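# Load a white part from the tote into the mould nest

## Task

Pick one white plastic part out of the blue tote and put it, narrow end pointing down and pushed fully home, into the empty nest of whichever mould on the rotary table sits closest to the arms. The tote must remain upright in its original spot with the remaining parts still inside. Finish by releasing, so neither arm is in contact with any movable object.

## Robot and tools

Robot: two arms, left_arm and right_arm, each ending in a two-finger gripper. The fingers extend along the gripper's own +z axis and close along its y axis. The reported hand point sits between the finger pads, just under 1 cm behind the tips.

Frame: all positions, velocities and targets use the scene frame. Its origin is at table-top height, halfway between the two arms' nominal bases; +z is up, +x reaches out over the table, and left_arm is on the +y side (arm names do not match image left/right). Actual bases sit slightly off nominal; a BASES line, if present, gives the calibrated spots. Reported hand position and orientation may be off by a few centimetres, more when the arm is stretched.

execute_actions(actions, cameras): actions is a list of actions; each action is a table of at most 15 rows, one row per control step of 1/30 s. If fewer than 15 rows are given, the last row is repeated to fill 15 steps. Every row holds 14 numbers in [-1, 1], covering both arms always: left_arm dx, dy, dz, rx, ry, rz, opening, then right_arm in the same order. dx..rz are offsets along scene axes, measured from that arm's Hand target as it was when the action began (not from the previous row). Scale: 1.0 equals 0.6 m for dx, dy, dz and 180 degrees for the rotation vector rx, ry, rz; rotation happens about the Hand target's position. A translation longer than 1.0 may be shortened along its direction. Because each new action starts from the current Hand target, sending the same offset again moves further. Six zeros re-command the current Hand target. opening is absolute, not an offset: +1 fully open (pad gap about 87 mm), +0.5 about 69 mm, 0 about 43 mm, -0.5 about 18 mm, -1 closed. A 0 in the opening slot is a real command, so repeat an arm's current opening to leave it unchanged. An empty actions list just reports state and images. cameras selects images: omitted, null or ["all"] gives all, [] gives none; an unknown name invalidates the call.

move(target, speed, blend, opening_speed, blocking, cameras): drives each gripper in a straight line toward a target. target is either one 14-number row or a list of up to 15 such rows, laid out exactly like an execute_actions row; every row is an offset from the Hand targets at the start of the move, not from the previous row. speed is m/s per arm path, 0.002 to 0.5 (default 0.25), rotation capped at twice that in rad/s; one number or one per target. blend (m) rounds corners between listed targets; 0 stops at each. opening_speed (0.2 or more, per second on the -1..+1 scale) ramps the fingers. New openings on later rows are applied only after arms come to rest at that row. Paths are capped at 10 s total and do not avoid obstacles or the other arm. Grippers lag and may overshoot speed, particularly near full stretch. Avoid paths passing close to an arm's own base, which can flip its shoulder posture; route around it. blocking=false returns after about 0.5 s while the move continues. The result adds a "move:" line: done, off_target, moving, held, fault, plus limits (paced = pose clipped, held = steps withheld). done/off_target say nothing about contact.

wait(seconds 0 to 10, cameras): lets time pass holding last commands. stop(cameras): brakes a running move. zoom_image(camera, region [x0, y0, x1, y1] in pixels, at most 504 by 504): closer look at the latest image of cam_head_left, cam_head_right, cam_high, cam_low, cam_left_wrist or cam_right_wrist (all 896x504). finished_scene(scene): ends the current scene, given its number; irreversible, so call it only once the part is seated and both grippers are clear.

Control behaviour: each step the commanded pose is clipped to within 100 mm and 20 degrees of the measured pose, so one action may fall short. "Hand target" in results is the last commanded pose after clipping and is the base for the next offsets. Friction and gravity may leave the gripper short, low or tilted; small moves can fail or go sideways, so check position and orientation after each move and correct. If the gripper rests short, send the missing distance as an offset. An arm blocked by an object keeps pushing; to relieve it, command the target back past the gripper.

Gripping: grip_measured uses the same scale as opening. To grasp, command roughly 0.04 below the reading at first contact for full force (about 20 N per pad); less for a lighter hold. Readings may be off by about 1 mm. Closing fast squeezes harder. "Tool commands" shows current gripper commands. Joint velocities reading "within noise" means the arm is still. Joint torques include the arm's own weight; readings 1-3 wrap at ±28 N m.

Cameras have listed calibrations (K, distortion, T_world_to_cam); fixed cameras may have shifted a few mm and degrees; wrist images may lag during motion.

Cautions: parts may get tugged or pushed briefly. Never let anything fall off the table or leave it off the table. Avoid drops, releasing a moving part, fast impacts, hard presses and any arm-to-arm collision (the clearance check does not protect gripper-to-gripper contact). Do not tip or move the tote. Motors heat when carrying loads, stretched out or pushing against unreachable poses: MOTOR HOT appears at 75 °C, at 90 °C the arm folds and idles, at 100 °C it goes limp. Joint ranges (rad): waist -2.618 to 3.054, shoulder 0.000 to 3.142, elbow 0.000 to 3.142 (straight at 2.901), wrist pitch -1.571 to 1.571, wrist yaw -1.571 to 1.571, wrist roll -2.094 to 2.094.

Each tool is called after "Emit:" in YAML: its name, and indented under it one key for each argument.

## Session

Emit:
execute_actions:
  actions: []

Emit:
zoom_image:
  camera: "cam_high"
  region: [360, 200, 560, 340]

Scene clock: 0.00 s.
left_arm: end_effector_position=(+0.0654, +0.1408, +0.2191) grip_measured=+1.000 end_effector_quat_wxyz=(+0.104, +0.291, +0.951, -0.007) | right_arm: end_effector_position=(+0.1959, -0.1785, +0.2076) grip_measured=+0.985 end_effector_quat_wxyz=(-0.068, +0.964, -0.251, -0.061)
Joint positions: left_arm=[-1.358 1.263 1.325 -1.52 -0.176 -0.766 1] | right_arm=[0.771 1.571 1.516 -1.467 -0.177 -1.88 0.993]
Joint velocities: within noise
Joint torques (N m): no reading
Motor temperatures (°C): left_arm=[29 31 34 28 27 29 28] | right_arm=[30 40 33 28 27 28 31]
Heat: left arm: 34 °C; right arm: 40 °C.
Hand target: left_arm +0.0659, +0.1398, +0.2209; +0.107, +0.291, +0.951, -0.011 | right_arm +0.1968, -0.1774, +0.2119; -0.075, +0.964, -0.250, -0.058
Tool commands: left_gripper/opening=+1.0 right_gripper/opening=+1.0
camera_calibration:
cam_left_wrist: T_world_to_cam=[[-0.5517, -0.833166, -0.0382358, 0.158456], [-0.663127, 0.410378, 0.625981, -0.129835], [-0.505855, 0.370709, -0.7789, 0.286384], [0, 0, 0, 1]] pos_world=[0.146192, 0.0791363, 0.310397]
cam_right_wrist: T_world_to_cam=[[0.487418, 0.865487, 0.11557, 0.0310033], [0.632847, -0.441351, 0.636172, -0.309469], [0.601606, -0.236943, -0.762843, 0.139822], [0, 0, 0, 1]] pos_world=[0.0966168, -0.130287, 0.299954]

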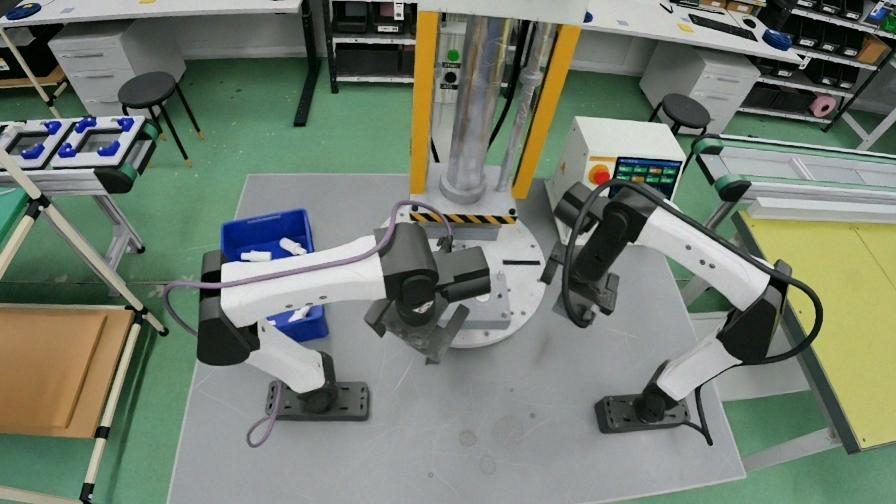

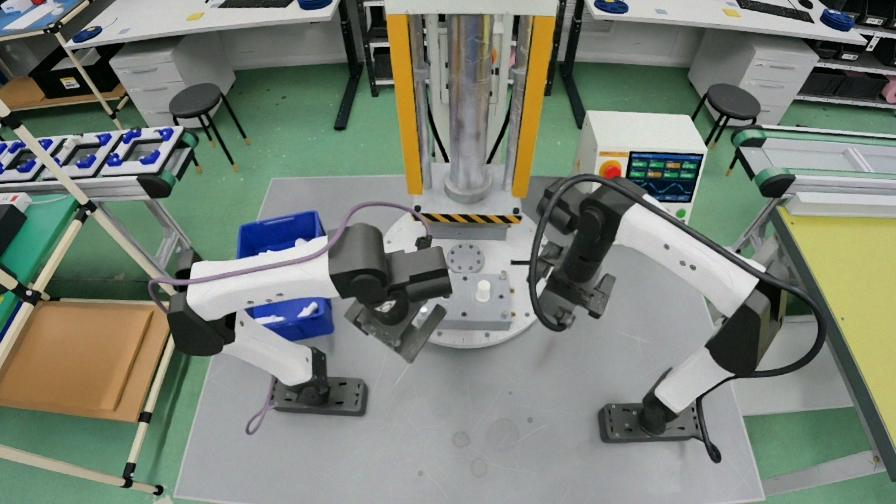

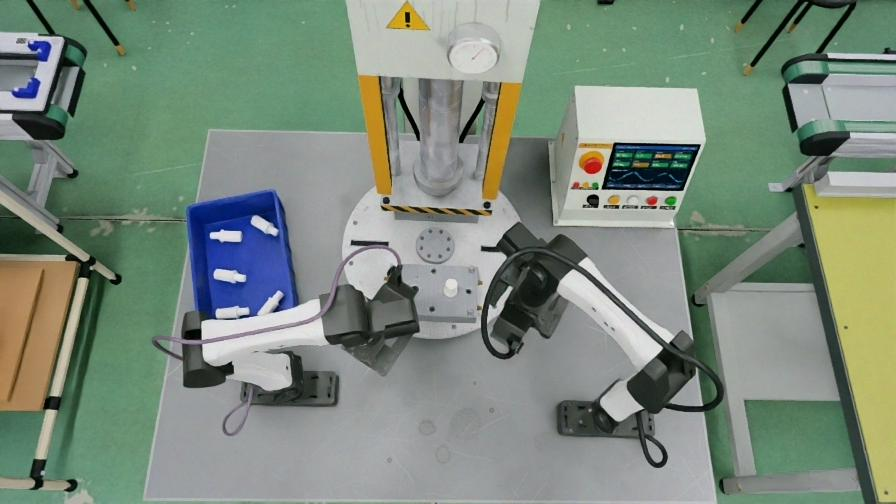

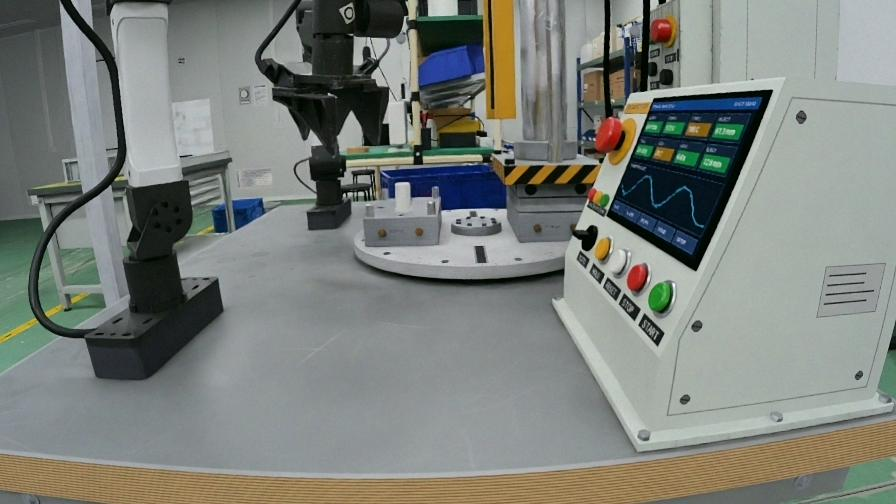

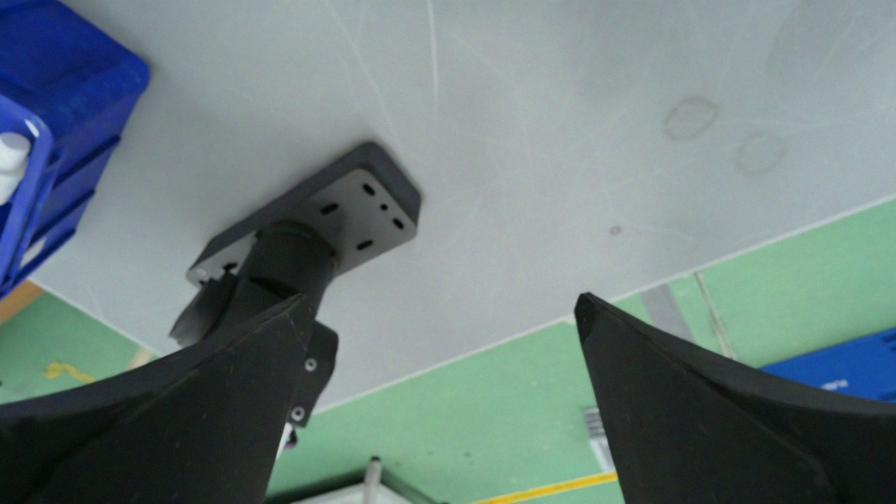

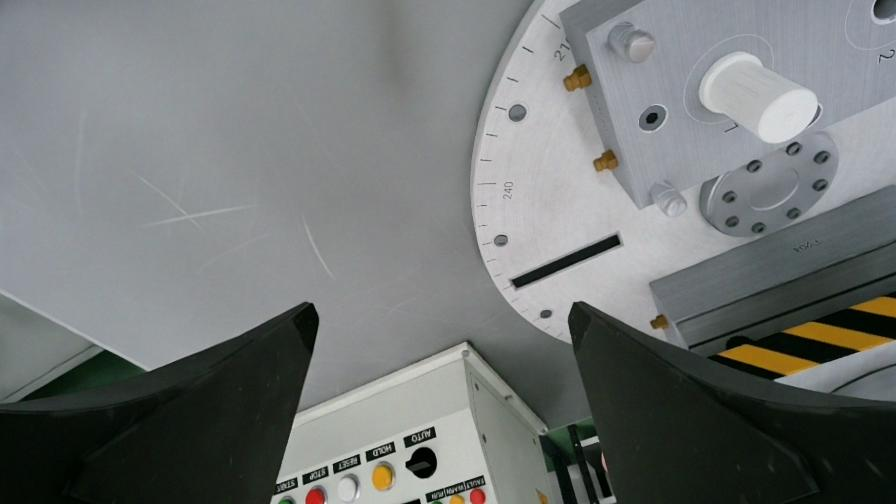

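Scaled by 2.520 from the camera's 896x504 image, which has a finer 1280x720 frame.

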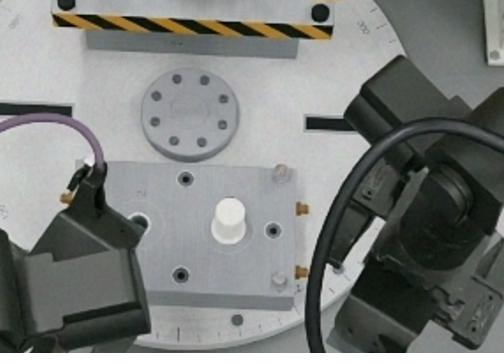

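Emit:
move:
  target:
    - [0.307,0.1,0.1,0.0077,-0.0986,0.0592,1,0.15,-0.25,0.1,0,0,0,1]
    - [0.293,0.563,0.12,0.0155,-0.1973,0.1185,1,0.083,-0.533,0.117,0,0,0,1]
  blend: 0.06
  cameras: ["cam_left_wrist","cam_high","cam_low"]

Scene clock: 19.07 s.
left_arm: end_effector_position=(+0.2383, +0.4745, +0.2878) grip_measured=+1.000 end_effector_quat_wxyz=(+0.376, +0.101, +0.914, +0.118) | right_arm: end_effector_position=(+0.2502, -0.4972, +0.2802) grip_measured=+0.985 end_effector_quat_wxyz=(+0.050, +0.799, -0.587, +0.124)
Joint positions: left_arm=[0.829 1.078 1.307 -1.094 0.436 0.873 1] | right_arm=[-0.173 1.485 1.647 -1.547 0.194 -2.089 0.993]
Joint velocities: within noise
Joint torques (N m): left_arm=[1.37 -1.24 9.29 1.49 0.51 0.07] | right_arm=[0.03 -4.68 5.64 0.47 0.21 -0.09]
Motor temperatures (°C): left_arm=[29 31 37 28 27 29 28] | right_arm=[30 42 34 28 27 28 31]
Heat: left arm: 37 °C; right arm: 42 °C.
Hand target: left_arm +0.2417, +0.4777, +0.2930; +0.383, +0.104, +0.910, +0.120 | right_arm +0.2466, -0.4971, +0.2820; -0.001, +0.885, -0.463, +0.052
Off the commanded pose: left_arm 0.007 m, 1 deg | right_arm 0.004 m, 50 deg; orientation clipped.
joint sent to its limit (right arm) — joint 4 (wrist pitch), lower limit; joint 6 (wrist roll), lower limit. The joint targets are off in orientation, not in position.
move: off_target (right_arm); limits=paced
camera_calibration:
cam_left_wrist: T_world_to_cam=[[-0.0965626, -0.954627, -0.281714, 0.553791], [-0.991618, 0.0678562, 0.109955, 0.194182], [-0.0858496, 0.28997, -0.953177, 0.292065], [0, 0, 0, 1]] pos_world=[0.271104, 0.430798, 0.41305]
Images, in order (width x height): cam_high 896x504, cam_low 896x504, cam_left_wrist 896x504.

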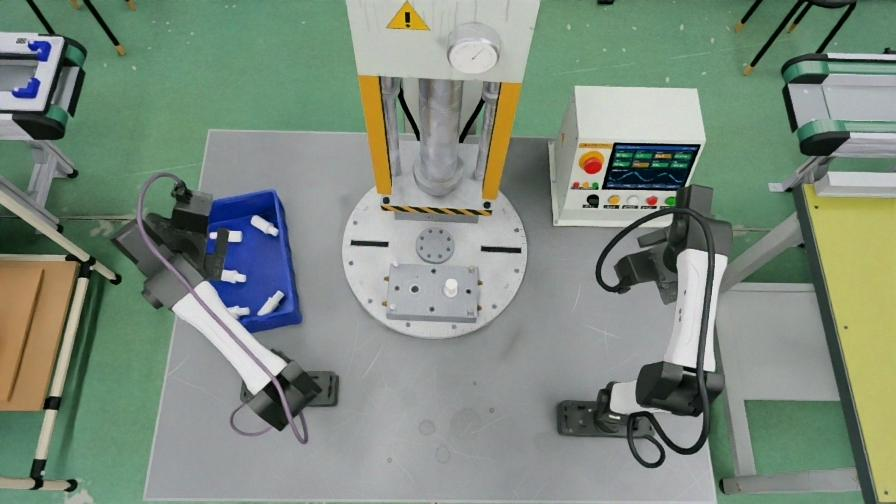

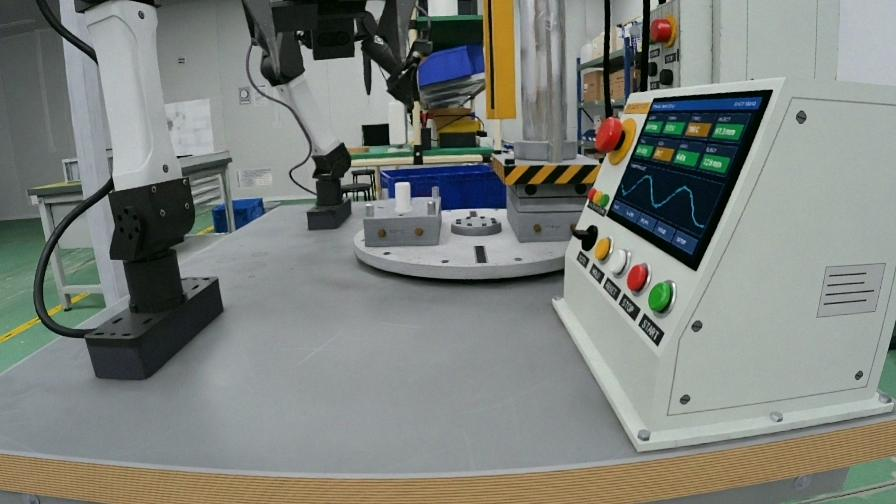

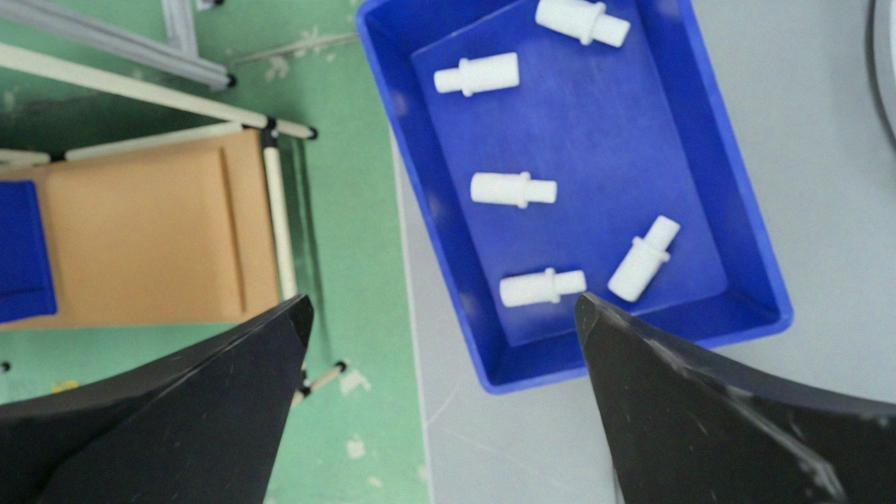

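Emit:
move:
  target: [0.24,0.02,-0.12,0.1201,0.2534,-0.3785,1,0,0,0,0,0,0,1]
  cameras: ["cam_left_wrist","cam_high"]

Scene clock: 77.83 s.
left_arm: end_effector_position=(+0.3832, +0.4893, +0.2218) grip_measured=+1.000 end_effector_quat_wxyz=(+0.021, +0.675, +0.736, +0.037) | right_arm: end_effector_position=(+0.2501, -0.4973, +0.2803) grip_measured=+0.985 end_effector_quat_wxyz=(+0.050, +0.799, -0.587, +0.124)
Joint positions: left_arm=[0.365 1.969 2.052 -1.569 0.004 1.837 1] | right_arm=[-0.173 1.485 1.647 -1.547 0.195 -2.089 0.993]
Joint velocities: within noise
Joint torques (N m): left_arm=[0.23 -7.02 9.25 0.23 0.09 0.08] | right_arm=[0.02 -4.56 5.79 0.49 0.2 -0.11]
Motor temperatures (°C): left_arm=[29 31 42 31 27 29 28] | right_arm=[30 43 37 28 27 28 31]
Heat: left arm: 42 °C; right arm: 43 °C.
Hand target: left_arm +0.3857, +0.4897, +0.2209; +0.000, +0.680, +0.734, +0.000 | right_arm +0.2466, -0.4972, +0.2821; -0.001, +0.885, -0.463, +0.053
Off the commanded pose: left_arm 0.003 m, 5 deg | right_arm 0.004 m, 20 deg; orientation clipped.
joint sent to its limit (left arm) — joint 4 (wrist pitch), lower limit. The joint targets are off in orientation, not in position.
joint sent to its limit (right arm) — joint 4 (wrist pitch), lower limit; joint 6 (wrist roll), lower limit. The joint targets are off in orientation, not in position.
move: off_target (left_arm, right_arm); limits=paced
camera_calibration:
cam_left_wrist: T_world_to_cam=[[-0.992892, -0.0923707, -0.0750506, 0.438953], [-0.11616, 0.61477, 0.780105, -0.407539], [-0.02592, 0.783278, -0.62113, -0.100714], [0, 0, 0, 1]] pos_world=[0.385883, 0.369976, 0.28831]
Images, in order (width x height): cam_high 896x504, cam_left_wrist 896x504.

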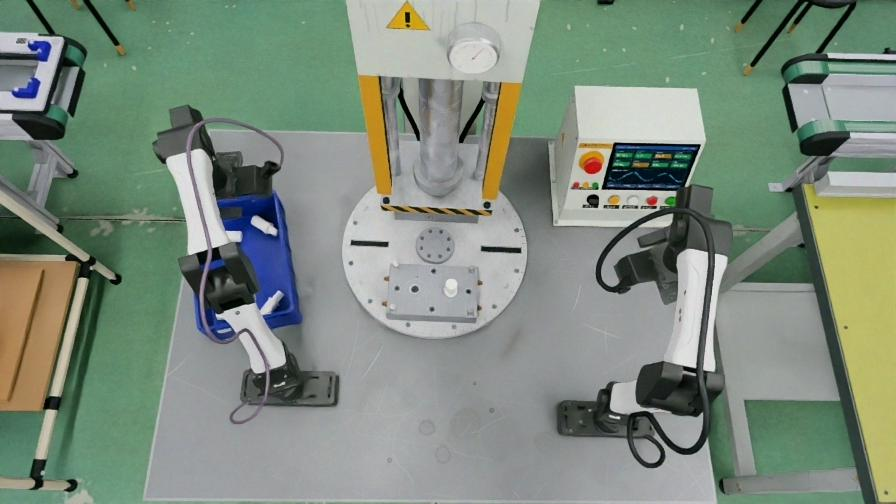

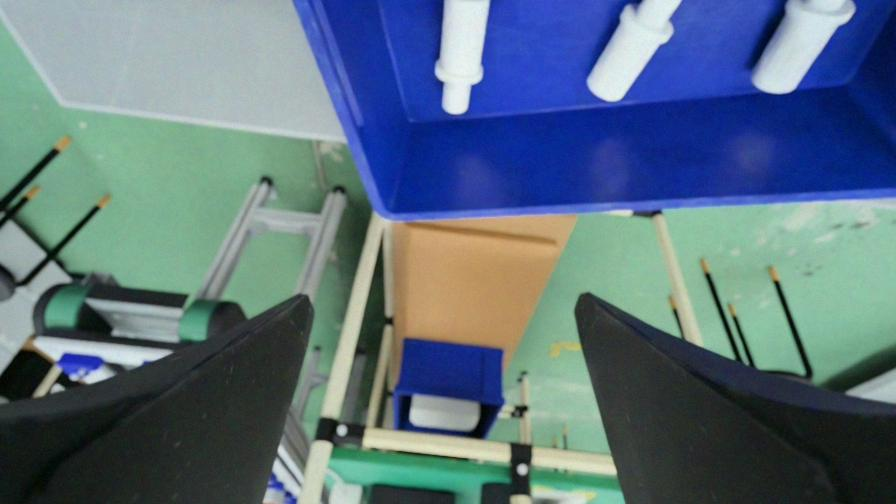

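Emit:
move:
  target: [0.003,0.015,-0.175,0,0,0,0.45,0,0,0,0,0,0,1]
  cameras: ["cam_left_wrist"]
  speed: 0.15

Scene clock: 91.87 s.
left_arm: end_effector_position=(+0.3878, +0.4953, +0.1242) grip_measured=+0.450 end_effector_quat_wxyz=(+0.004, +0.679, +0.734, +0.005) | right_arm: end_effector_position=(+0.2501, -0.4973, +0.2803) grip_measured=+0.985 end_effector_quat_wxyz=(+0.050, +0.799, -0.587, +0.124)
Joint positions: left_arm=[0.376 2.015 1.732 -1.275 0.003 1.856 0.725] | right_arm=[-0.173 1.485 1.647 -1.547 0.195 -2.089 0.993]
Joint velocities: within noise
Joint torques (N m): left_arm=[1.28 -7.8 6.53 0.37 0.16 0.1] | right_arm=[0.06 -4.62 5.7 0.51 0.17 -0.09]
Motor temperatures (°C): left_arm=[29 32 41 30 27 29 28] | right_arm=[30 43 37 28 27 28 31]
Heat: left arm: 41 °C; right arm: 43 °C.
Hand target: left_arm +0.3874, +0.4986, +0.1158; +0.000, +0.680, +0.734, +0.000 | right_arm +0.2467, -0.4972, +0.2821; -0.001, +0.885, -0.463, +0.053
Off the commanded pose: left_arm 0.009 m, 1 deg | right_arm 0.004 m, 20 deg; orientation clipped.
joint sent to its limit (right arm) — joint 4 (wrist pitch), lower limit; joint 6 (wrist roll), lower limit. The joint targets are off in orientation, not in position.
move: off_target (right_arm); limits=paced
camera_calibration:
cam_left_wrist: T_world_to_cam=[[-0.996462, -0.0838806, -0.00523706, 0.42535], [-0.0574162, 0.633924, 0.771261, -0.365727], [-0.061374, 0.768833, -0.636497, -0.143121], [0, 0, 0, 1]] pos_world=[0.394063, 0.377558, 0.193203]
Images, in order (width x height): cam_left_wrist 896x504.

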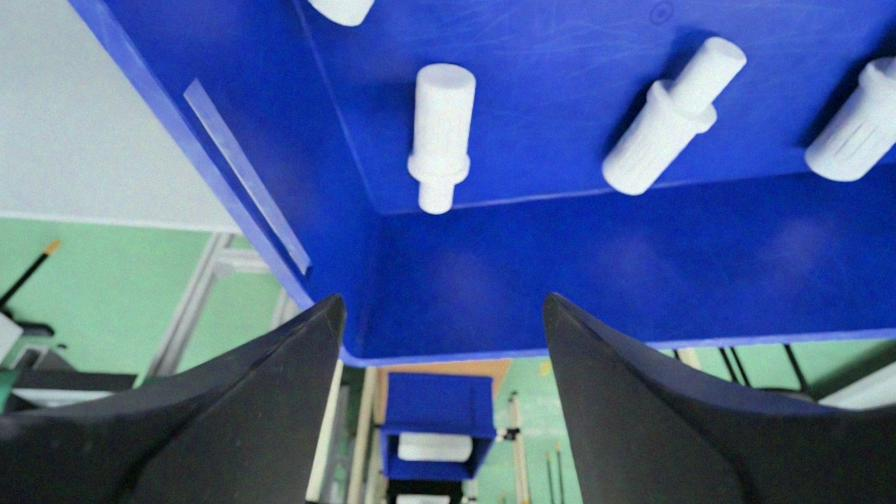

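Emit:
move:
  target: [0.002,0.006,-0.1,0,0,-0.017,0.2,0,0,0,0,0,0,1]
  cameras: ["cam_left_wrist"]
  speed: 0.15

Emit:
zoom_image:
  camera: "cam_left_wrist"
  region: [280, 40, 600, 360]

Scene clock: 109.47 s.
left_arm: end_effector_position=(+0.3916, +0.4983, +0.0653) grip_measured=+0.200 end_effector_quat_wxyz=(+0.005, +0.700, +0.714, +0.007) | right_arm: end_effector_position=(+0.2500, -0.4973, +0.2802) grip_measured=+0.985 end_effector_quat_wxyz=(+0.050, +0.799, -0.587, +0.124)
Joint positions: left_arm=[0.381 2.057 1.557 -1.055 0.003 1.919 0.6] | right_arm=[-0.173 1.485 1.647 -1.547 0.195 -2.089 0.993]
Joint velocities: within noise
Joint torques (N m): left_arm=[1.57 -7.83 6.23 0.33 0.16 0.11] | right_arm=[0.08 -4.52 5.74 0.5 0.19 -0.11]
Motor temperatures (°C): left_arm=[29 34 40 29 27 29 28] | right_arm=[30 43 37 28 27 28 31]
Heat: left arm: 40 °C; right arm: 43 °C.
Hand target: left_arm +0.3886, +0.5022, +0.0559; +0.000, +0.699, +0.715, +0.000 | right_arm +0.2466, -0.4971, +0.2820; -0.001, +0.885, -0.463, +0.052
Off the commanded pose: left_arm 0.011 m, 1 deg | right_arm 0.004 m, 20 deg; orientation clipped.
joint sent to its limit (right arm) — joint 4 (wrist pitch), lower limit; joint 6 (wrist roll), lower limit. The joint targets are off in orientation, not in position.
move: off_target (left_arm, right_arm); limits=paced
camera_calibration:
cam_left_wrist: T_world_to_cam=[[-0.999596, -0.0271295, -0.00842149, 0.402187], [-0.0237311, 0.634584, 0.772489, -0.335684], [-0.0156131, 0.772377, -0.634972, -0.202438], [0, 0, 0, 1]] pos_world=[0.390898, 0.38029, 0.134157]
Images, in order (width x height): cam_left_wrist 896x504.

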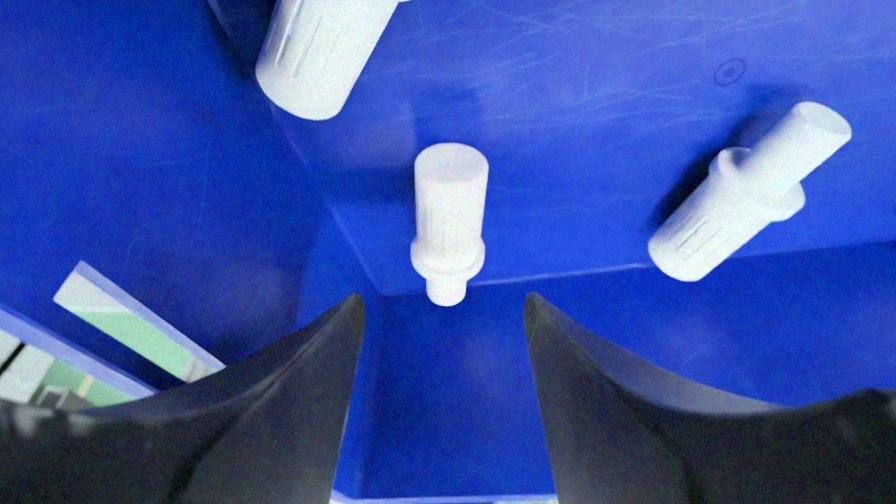

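Scaled by 1.575 from the camera's 896x504 image, which has a finer 1280x720 frame.

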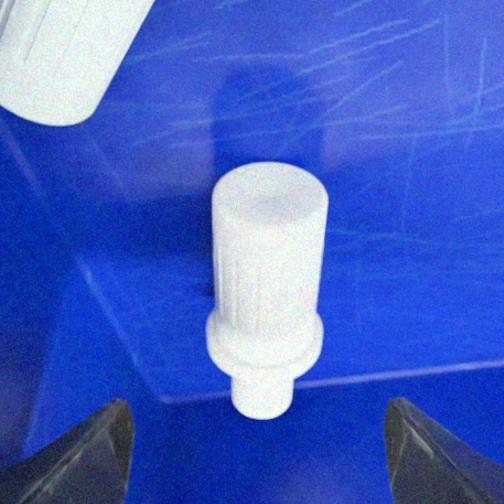

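Emit:
move:
  target: [-0.004,0.001,-0.075,0,0,0,0.2,0,0,0,0,0,0,1]
  cameras: ["cam_left_wrist"]
  speed: 0.08

Emit:
zoom_image:
  camera: "cam_left_wrist"
  region: [280, 160, 600, 480]

Scene clock: 117.17 s.
left_arm: end_effector_position=(+0.3896, +0.4928, +0.0365) grip_measured=+0.200 end_effector_quat_wxyz=(+0.030, +0.699, +0.714, -0.006) | right_arm: end_effector_position=(+0.2500, -0.4974, +0.2803) grip_measured=+0.985 end_effector_quat_wxyz=(+0.050, +0.799, -0.587, +0.124)
Joint positions: left_arm=[0.396 2.076 1.474 -0.955 0.06 1.933 0.6] | right_arm=[-0.173 1.485 1.647 -1.547 0.196 -2.089 0.993]
Joint velocities: within noise
Joint torques (N m): left_arm=[0.7 -5.55 3.69 0.9 -0.37 -0.01] | right_arm=[0.1 -4.7 5.76 0.5 0.19 -0.08]
Motor temperatures (°C): left_arm=[29 36 40 29 27 29 28] | right_arm=[30 43 37 28 27 28 31]
Heat: left arm: 40 °C; right arm: 43 °C.
Hand target: left_arm +0.3863, +0.5028, +0.0109; +0.000, +0.699, +0.715, +0.000 | right_arm +0.2466, -0.4972, +0.2821; -0.001, +0.885, -0.463, +0.053
Off the commanded pose: left_arm 0.028 m, 3 deg | right_arm 0.004 m, 20 deg; orientation clipped.
joint sent to its limit (right arm) — joint 4 (wrist pitch), lower limit; joint 6 (wrist roll), lower limit. The joint targets are off in orientation, not in position.
move: off_target (left_arm, right_arm); limits=paced
camera_calibration:
cam_left_wrist: T_world_to_cam=[[-0.99927, -0.0279714, -0.026021, 0.400776], [-0.0380811, 0.674863, 0.73696, -0.322944], [-0.00305317, 0.737413, -0.675436, -0.202715], [0, 0, 0, 1]] pos_world=[0.387566, 0.378638, 0.111505]
Images, in order (width x height): cam_left_wrist 896x504.

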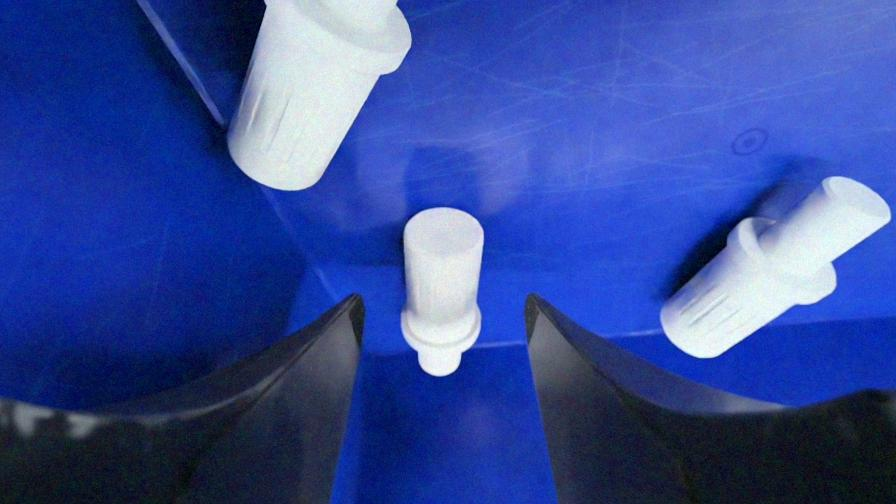

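Scaled by 1.575 from the camera's 896x504 image, which has a finer 1280x720 frame.

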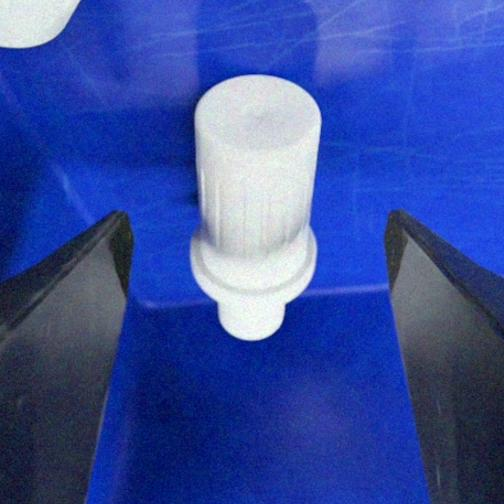

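Emit:
move:
  target:
    - [0.003,-0.003,0.12,0,0,0,0.2,0,0,0,0,0,0,1]
    - [0.003,-0.003,0.12,-0.105,0,0,0.2,0,0,0,0,0,0,1]
  cameras: ["cam_left_wrist","cam_low"]
  speed: 0.15

Scene clock: 184.00 s.
left_arm: end_effector_position=(+0.3869, +0.5011, +0.0876) grip_measured=+0.200 end_effector_quat_wxyz=(+0.110, +0.691, +0.707, -0.106) | right_arm: end_effector_position=(+0.2500, -0.4974, +0.2803) grip_measured=+0.985 end_effector_quat_wxyz=(+0.050, +0.799, -0.587, +0.124)
Joint positions: left_arm=[0.517 2.172 1.84 -1.384 0.271 2.073 0.6] | right_arm=[-0.173 1.485 1.647 -1.547 0.196 -2.089 0.993]
Joint velocities: within noise
Joint torques (N m): left_arm=[1.14 -7.97 8.95 -0.23 0.5 0.08] | right_arm=[0.05 -4.57 5.9 0.52 0.17 -0.09]
Motor temperatures (°C): left_arm=[29 35 38 30 28 29 28] | right_arm=[29 42 38 28 27 28 31]
Heat: left arm: 38 °C; right arm: 42 °C.
Hand target: left_arm +0.3880, +0.5010, +0.0829; +0.115, +0.689, +0.705, -0.118 | right_arm +0.2466, -0.4972, +0.2821; -0.001, +0.885, -0.463, +0.053
Off the commanded pose: left_arm 0.005 m, 1 deg | right_arm 0.004 m, 20 deg; orientation clipped.
joint sent to its limit (right arm) — joint 4 (wrist pitch), lower limit; joint 6 (wrist roll), lower limit. The joint targets are off in orientation, not in position.
move: off_target (right_arm); limits=paced
camera_calibration:
cam_left_wrist: T_world_to_cam=[[-0.999625, -0.0262115, 0.00791452, 0.395844], [-0.01772, 0.839681, 0.542791, -0.439736], [-0.020873, 0.542447, -0.839831, -0.0553888], [0, 0, 0, 1]] pos_world=[0.386747, 0.409659, 0.189034]
Images, in order (width x height): cam_low 896x504, cam_left_wrist 896x504.

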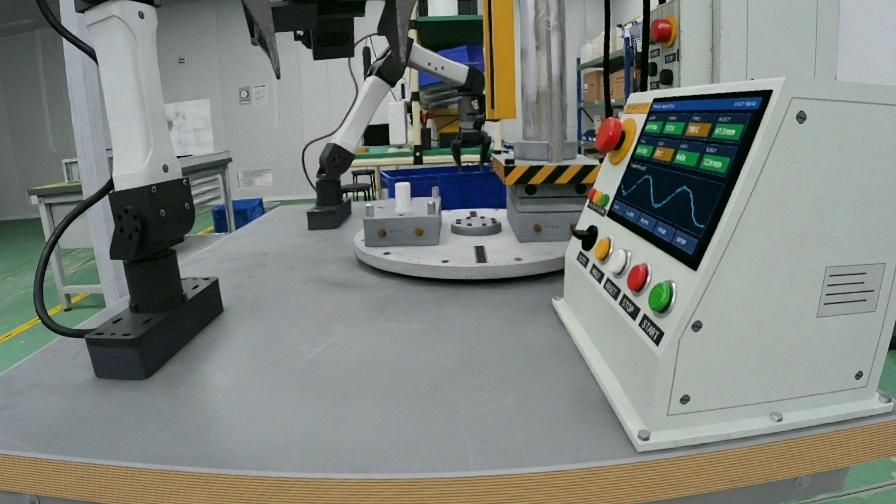

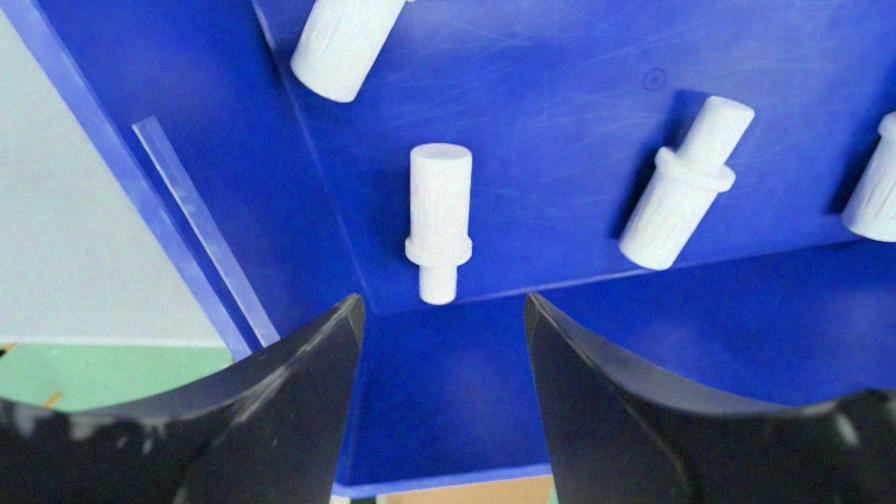

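Emit:
move:
  target: [0.002,0,-0.105,0,0,0,0.2,0,0,0,0,0,0,1]
  cameras: ["cam_left_wrist"]
  speed: 0.07

Scene clock: 193.63 s.
left_arm: end_effector_position=(+0.3848, +0.4998, +0.0314) grip_measured=+0.200 end_effector_quat_wxyz=(+0.107, +0.689, +0.707, -0.119) | right_arm: end_effector_position=(+0.2500, -0.4974, +0.2803) grip_measured=+0.985 end_effector_quat_wxyz=(+0.050, +0.799, -0.587, +0.124)
Joint positions: left_arm=[0.517 2.233 1.711 -1.219 0.273 2.073 0.6] | right_arm=[-0.173 1.485 1.647 -1.547 0.196 -2.089 0.993]
Joint velocities: within noise
Joint torques (N m): left_arm=[1.06 -8.36 5.94 0.21 0.49 0.09] | right_arm=[0.03 -4.62 5.81 0.51 0.18 -0.11]
Motor temperatures (°C): left_arm=[29 36 39 30 28 29 28] | right_arm=[29 42 38 28 27 28 31]
Heat: left arm: 39 °C; right arm: 42 °C.
Hand target: left_arm +0.3892, +0.5011, +0.0198; +0.115, +0.689, +0.706, -0.118 | right_arm +0.2466, -0.4972, +0.2821; -0.001, +0.885, -0.463, +0.053
Off the commanded pose: left_arm 0.012 m, 1 deg | right_arm 0.004 m, 20 deg; orientation clipped.
joint sent to its limit (right arm) — joint 4 (wrist pitch), lower limit; joint 6 (wrist roll), lower limit. The joint targets are off in orientation, not in position.
move: off_target (left_arm, right_arm); limits=paced
camera_calibration:
cam_left_wrist: T_world_to_cam=[[-0.999203, -0.0262057, 0.0301239, 0.39329], [-0.00619794, 0.847126, 0.531356, -0.415975], [-0.0394433, 0.530746, -0.846613, -0.0887024], [0, 0, 0, 1]] pos_world=[0.386899, 0.409768, 0.134087]
Images, in order (width x height): cam_left_wrist 896x504.

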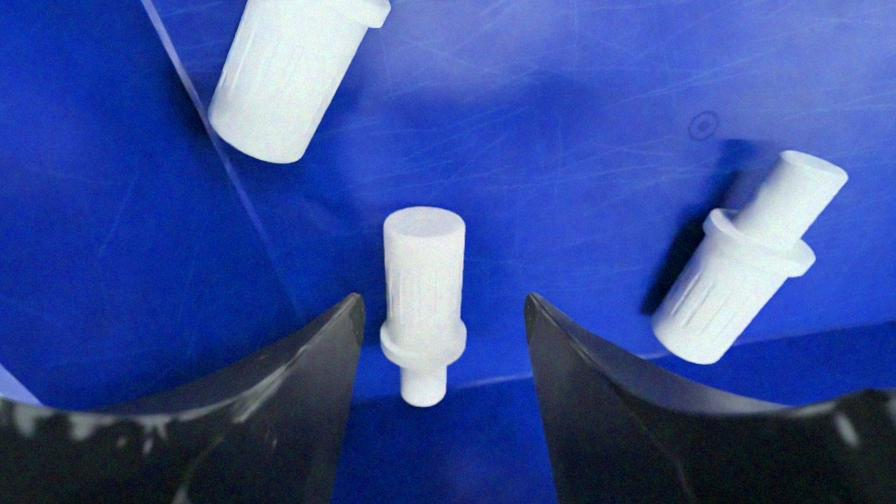

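Emit:
move:
  target: [0.010,-0.001,-0.022,0,0,0,0.2,0,0,0,0,0,0,1]
  cameras: ["cam_left_wrist"]
  speed: 0.04

Scene clock: 198.30 s.
left_arm: end_effector_position=(+0.3883, +0.5018, +0.0177) grip_measured=+0.200 end_effector_quat_wxyz=(+0.107, +0.689, +0.707, -0.119) | right_arm: end_effector_position=(+0.2500, -0.4974, +0.2803) grip_measured=+0.985 end_effector_quat_wxyz=(+0.050, +0.799, -0.587, +0.124)
Joint positions: left_arm=[0.517 2.267 1.711 -1.187 0.273 2.073 0.6] | right_arm=[-0.173 1.485 1.647 -1.547 0.196 -2.089 0.993]
Joint velocities: within noise
Joint torques (N m): left_arm=[0.36 -8.36 6.45 0.23 0.51 0.01] | right_arm=[0.01 -4.56 5.82 0.51 0.18 -0.09]
Motor temperatures (°C): left_arm=[29 36 39 29 28 29 28] | right_arm=[29 42 38 28 27 28 31]
Heat: left arm: 39 °C; right arm: 42 °C.
Hand target: left_arm +0.3952, +0.5005, +0.0066; +0.115, +0.689, +0.706, -0.118 | right_arm +0.2466, -0.4972, +0.2821; -0.001, +0.885, -0.463, +0.053
Off the commanded pose: left_arm 0.013 m, 1 deg | right_arm 0.004 m, 20 deg.
joint sent to its limit (right arm) — joint 4 (wrist pitch), lower limit; joint 6 (wrist roll), lower limit. The joint targets are off in orientation, not in position.
move: off_target (left_arm, right_arm)
camera_calibration:
cam_left_wrist: T_world_to_cam=[[-0.999161, -0.0261829, 0.0314775, 0.397209], [-0.00548878, 0.847518, 0.530738, -0.410821], [-0.0405741, 0.530121, -0.846951, -0.100369], [0, 0, 0, 1]] pos_world=[0.390549, 0.411786, 0.120528]
Images, in order (width x height): cam_left_wrist 896x504.

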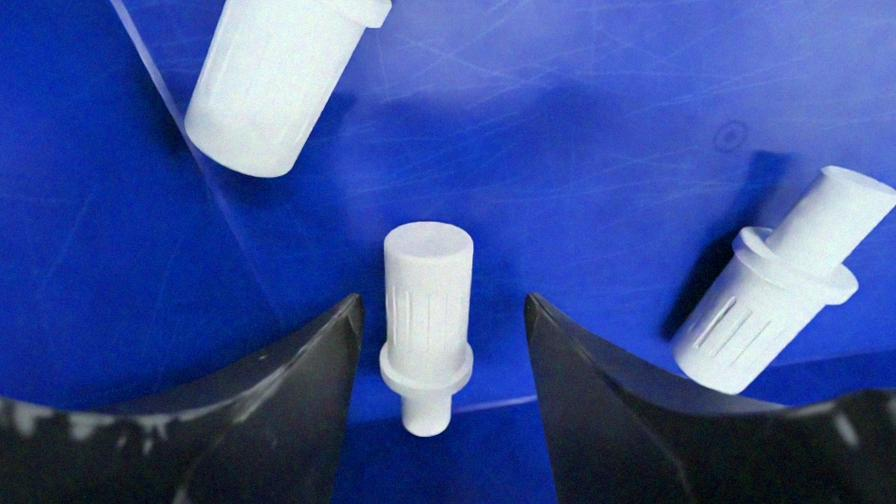

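Emit:
move:
  target: [0.008,-0.001,0,0,0,0,0.2,0,0,0,0,0,0,1]
  cameras: []
  speed: 0.04

Emit:
move:
  target: [0,0,0,0,0,0,-0.6,0,0,0,0,0,0,1]
  cameras: ["cam_left_wrist"]
  opening_speed: 0.6

Scene clock: 204.33 s.
left_arm: end_effector_position=(+0.3884, +0.5017, +0.0159) grip_measured=+0.200 end_effector_quat_wxyz=(+0.107, +0.688, +0.708, -0.121) | right_arm: end_effector_position=(+0.2500, -0.4974, +0.2803) grip_measured=+0.985 end_effector_quat_wxyz=(+0.050, +0.799, -0.587, +0.124)
Joint positions: left_arm=[0.517 2.272 1.712 -1.185 0.274 2.071 0.6] | right_arm=[-0.173 1.485 1.647 -1.547 0.196 -2.089 0.993]
Joint velocities: within noise
Joint torques (N m): left_arm=[-0.17 -7.8 8.64 0.11 0.52 -0.02] | right_arm=[0.02 -4.57 5.78 0.53 0.17 -0.09]
Motor temperatures (°C): left_arm=[29 36 39 29 28 29 28] | right_arm=[29 42 38 28 27 28 31]
Heat: left arm: 39 °C; right arm: 42 °C.
Hand target: left_arm +0.4001, +0.4999, +0.0067; +0.115, +0.689, +0.705, -0.118 | right_arm +0.2466, -0.4972, +0.2820; -0.001, +0.885, -0.463, +0.053
Off the commanded pose: left_arm 0.015 m, 1 deg | right_arm 0.004 m, 20 deg; orientation clipped.
joint sent to its limit (right arm) — joint 4 (wrist pitch), lower limit; joint 6 (wrist roll), lower limit. The joint targets are off in orientation, not in position.
move: off_target (left_arm, right_arm); limits=paced
No camera images: "cameras" was empty.

Scene clock: 205.87 s.
left_arm: end_effector_position=(+0.3951, +0.5029, +0.0154) grip_measured=-0.346 end_effector_quat_wxyz=(+0.112, +0.690, +0.706, -0.111) | right_arm: end_effector_position=(+0.2500, -0.4974, +0.2803) grip_measured=+0.985 end_effector_quat_wxyz=(+0.050, +0.799, -0.587, +0.124)
Joint positions: left_arm=[0.514 2.276 1.718 -1.165 0.278 2.071 0.327] | right_arm=[-0.173 1.485 1.647 -1.547 0.196 -2.089 0.993]
Joint velocities: within noise
Joint torques (N m): left_arm=[0.12 -8.09 8.2 -0.04 0.46 -0.04] | right_arm=[-0.05 -4.56 5.65 0.51 0.19 -0.09]
Motor temperatures (°C): left_arm=[29 36 39 29 28 29 28] | right_arm=[29 42 38 28 27 28 31]
Heat: left arm: 39 °C; right arm: 42 °C.
Hand target: left_arm +0.4002, +0.4998, +0.0067; +0.115, +0.690, +0.705, -0.118 | right_arm +0.2466, -0.4972, +0.2820; -0.001, +0.885, -0.463, +0.053
Off the commanded pose: left_arm 0.010 m, 1 deg | right_arm 0.004 m, 20 deg; orientation clipped.
joint sent to its limit (right arm) — joint 4 (wrist pitch), lower limit; joint 6 (wrist roll), lower limit. The joint targets are off in orientation, not in position.
move: off_target (right_arm); limits=paced
camera_calibration:
cam_left_wrist: T_world_to_cam=[[-0.99958, -0.0262567, 0.0122765, 0.404683], [-0.0156254, 0.844874, 0.534738, -0.405231], [-0.0244126, 0.534321, -0.844929, -0.111234], [0, 0, 0, 1]] pos_world=[0.395465, 0.41243, 0.117739]
Images, in order (width x height): cam_left_wrist 896x504.

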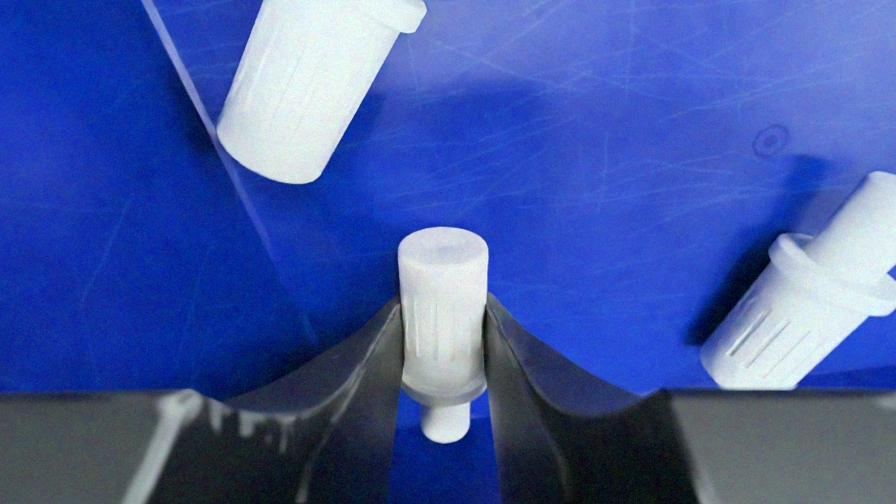

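Emit:
move:
  target:
    - [0,0,0.155,0,0,0,-0.6,0,0,0,0,0,0,1]
    - [-0.109,-0.075,0.155,0,0,-0.506,-0.6,0,0,0,0,0,0,1]
  cameras: ["cam_left_wrist","cam_high"]
  speed: 0.15

Scene clock: 279.13 s.
left_arm: end_effector_position=(+0.3367, +0.4562, +0.0887) grip_measured=-0.346 end_effector_quat_wxyz=(-0.326, +0.824, +0.443, -0.132) | right_arm: end_effector_position=(+0.2500, -0.4974, +0.2803) grip_measured=+0.985 end_effector_quat_wxyz=(+0.050, +0.799, -0.587, +0.124)
Joint positions: left_arm=[0.098 2.2 1.641 -1.57 -0.481 2.1 0.327] | right_arm=[-0.173 1.485 1.647 -1.547 0.196 -2.089 0.993]
Joint velocities: within noise
Joint torques (N m): left_arm=[-0.13 -11.79 4.64 -1.01 -0.27 0.14] | right_arm=[0.09 -4.52 5.78 0.51 0.17 -0.11]
Motor temperatures (°C): left_arm=[29 44 42 29 28 29 29] | right_arm=[29 42 38 28 27 28 31]
Heat: left arm: 44 °C; right arm: 42 °C.
Hand target: left_arm +0.3347, +0.4549, +0.0997; -0.234, +0.906, +0.321, -0.148 | right_arm +0.2466, -0.4972, +0.2820; -0.001, +0.885, -0.463, +0.053
Off the commanded pose: left_arm 0.011 m, 66 deg; orientation clipped | right_arm 0.004 m, 20 deg; orientation clipped.
joint sent to its limit (left arm) — joint 4 (wrist pitch), lower limit; joint 6 (wrist roll), upper limit. The joint targets are off in orientation, not in position.
joint sent to its limit (right arm) — joint 4 (wrist pitch), lower limit; joint 6 (wrist roll), lower limit. The joint targets are off in orientation, not in position.
move: off_target (left_arm, right_arm); limits=paced
camera_calibration:
cam_left_wrist: T_world_to_cam=[[-0.644629, 0.385292, 0.660306, -0.0206504], [0.756293, 0.195209, 0.624431, -0.377346], [0.111691, 0.901911, -0.41723, -0.277151], [0, 0, 0, 1]] pos_world=[0.303027, 0.331584, 0.133626]
Images, in order (width x height): cam_high 896x504, cam_left_wrist 896x504.

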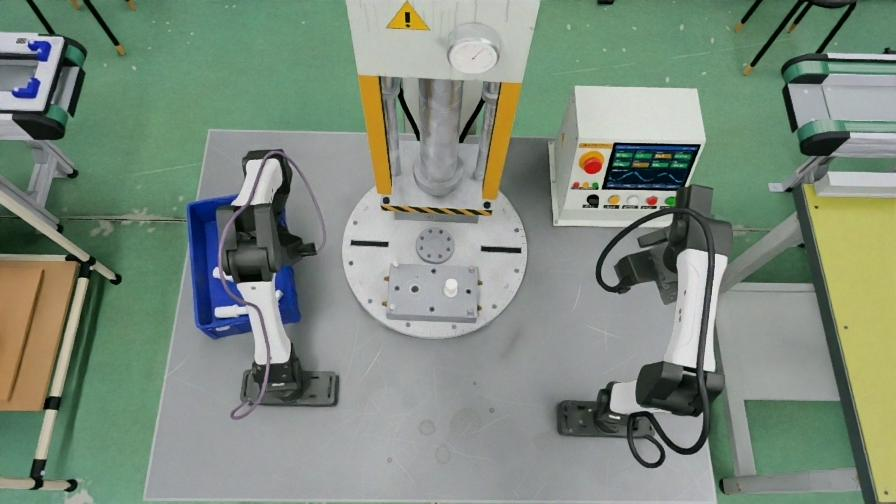

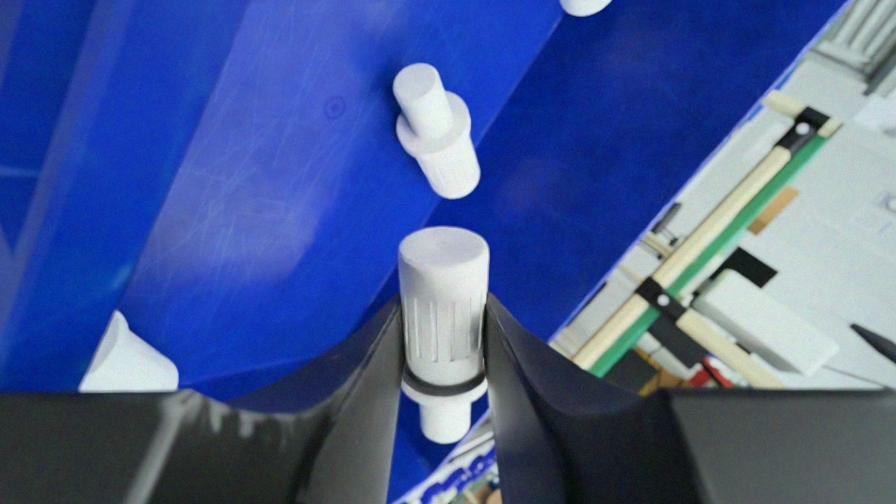

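Emit:
move:
  target: [0.008,-0.017,0.02,-0.081,-0.19,0.548,-0.6,0,0,0,0,0,0,1]
  cameras: ["cam_left_wrist","cam_high"]
  speed: 0.25

Scene clock: 310.27 s.
left_arm: end_effector_position=(+0.3382, +0.4452, +0.1036) grip_measured=-0.346 end_effector_quat_wxyz=(+0.133, +0.379, +0.913, -0.073) | right_arm: end_effector_position=(+0.2500, -0.4974, +0.2803) grip_measured=+0.985 end_effector_quat_wxyz=(+0.050, +0.799, -0.587, +0.124)
Joint positions: left_arm=[0.447 1.815 1.395 -1.077 0.295 1.211 0.327] | right_arm=[-0.173 1.485 1.647 -1.547 0.196 -2.089 0.993]
Joint velocities: within noise
Joint torques (N m): left_arm=[1.18 -10.21 6.16 0.55 0.54 -0.09] | right_arm=[0.03 -4.63 5.75 0.52 0.21 -0.11]
Motor temperatures (°C): left_arm=[29 45 40 29 28 29 29] | right_arm=[29 42 39 28 27 28 31]
Heat: left arm: 45 °C; right arm: 42 °C.
Hand target: left_arm +0.3395, +0.4446, +0.1117; +0.150, +0.374, +0.913, -0.065 | right_arm +0.2466, -0.4972, +0.2820; -0.001, +0.885, -0.463, +0.053
Off the commanded pose: left_arm 0.008 m, 2 deg | right_arm 0.004 m, 20 deg; orientation clipped.
joint sent to its limit (right arm) — joint 4 (wrist pitch), lower limit; joint 6 (wrist roll), lower limit. The joint targets are off in orientation, not in position.
move: off_target (right_arm); limits=paced
camera_calibration:
cam_left_wrist: T_world_to_cam=[[-0.708484, -0.704478, 0.0419616, 0.54562], [-0.574179, 0.609974, 0.546123, -0.112249], [-0.410327, 0.362826, -0.836654, 0.198764], [0, 0, 0, 1]] pos_world=[0.40367, 0.380729, 0.204703]
Images, in order (width x height): cam_high 896x504, cam_left_wrist 896x504.

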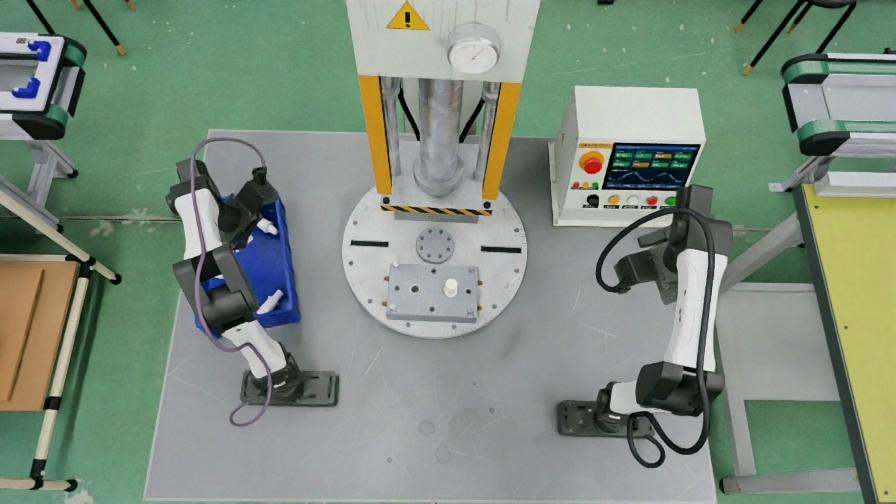

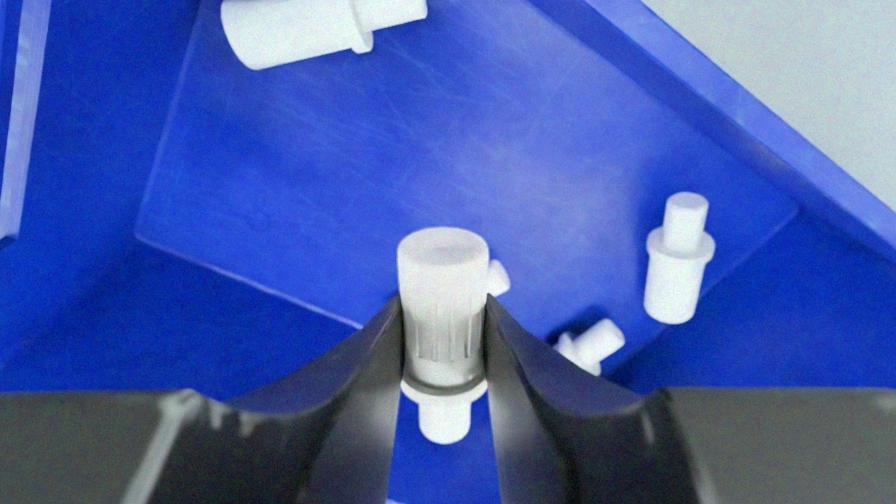

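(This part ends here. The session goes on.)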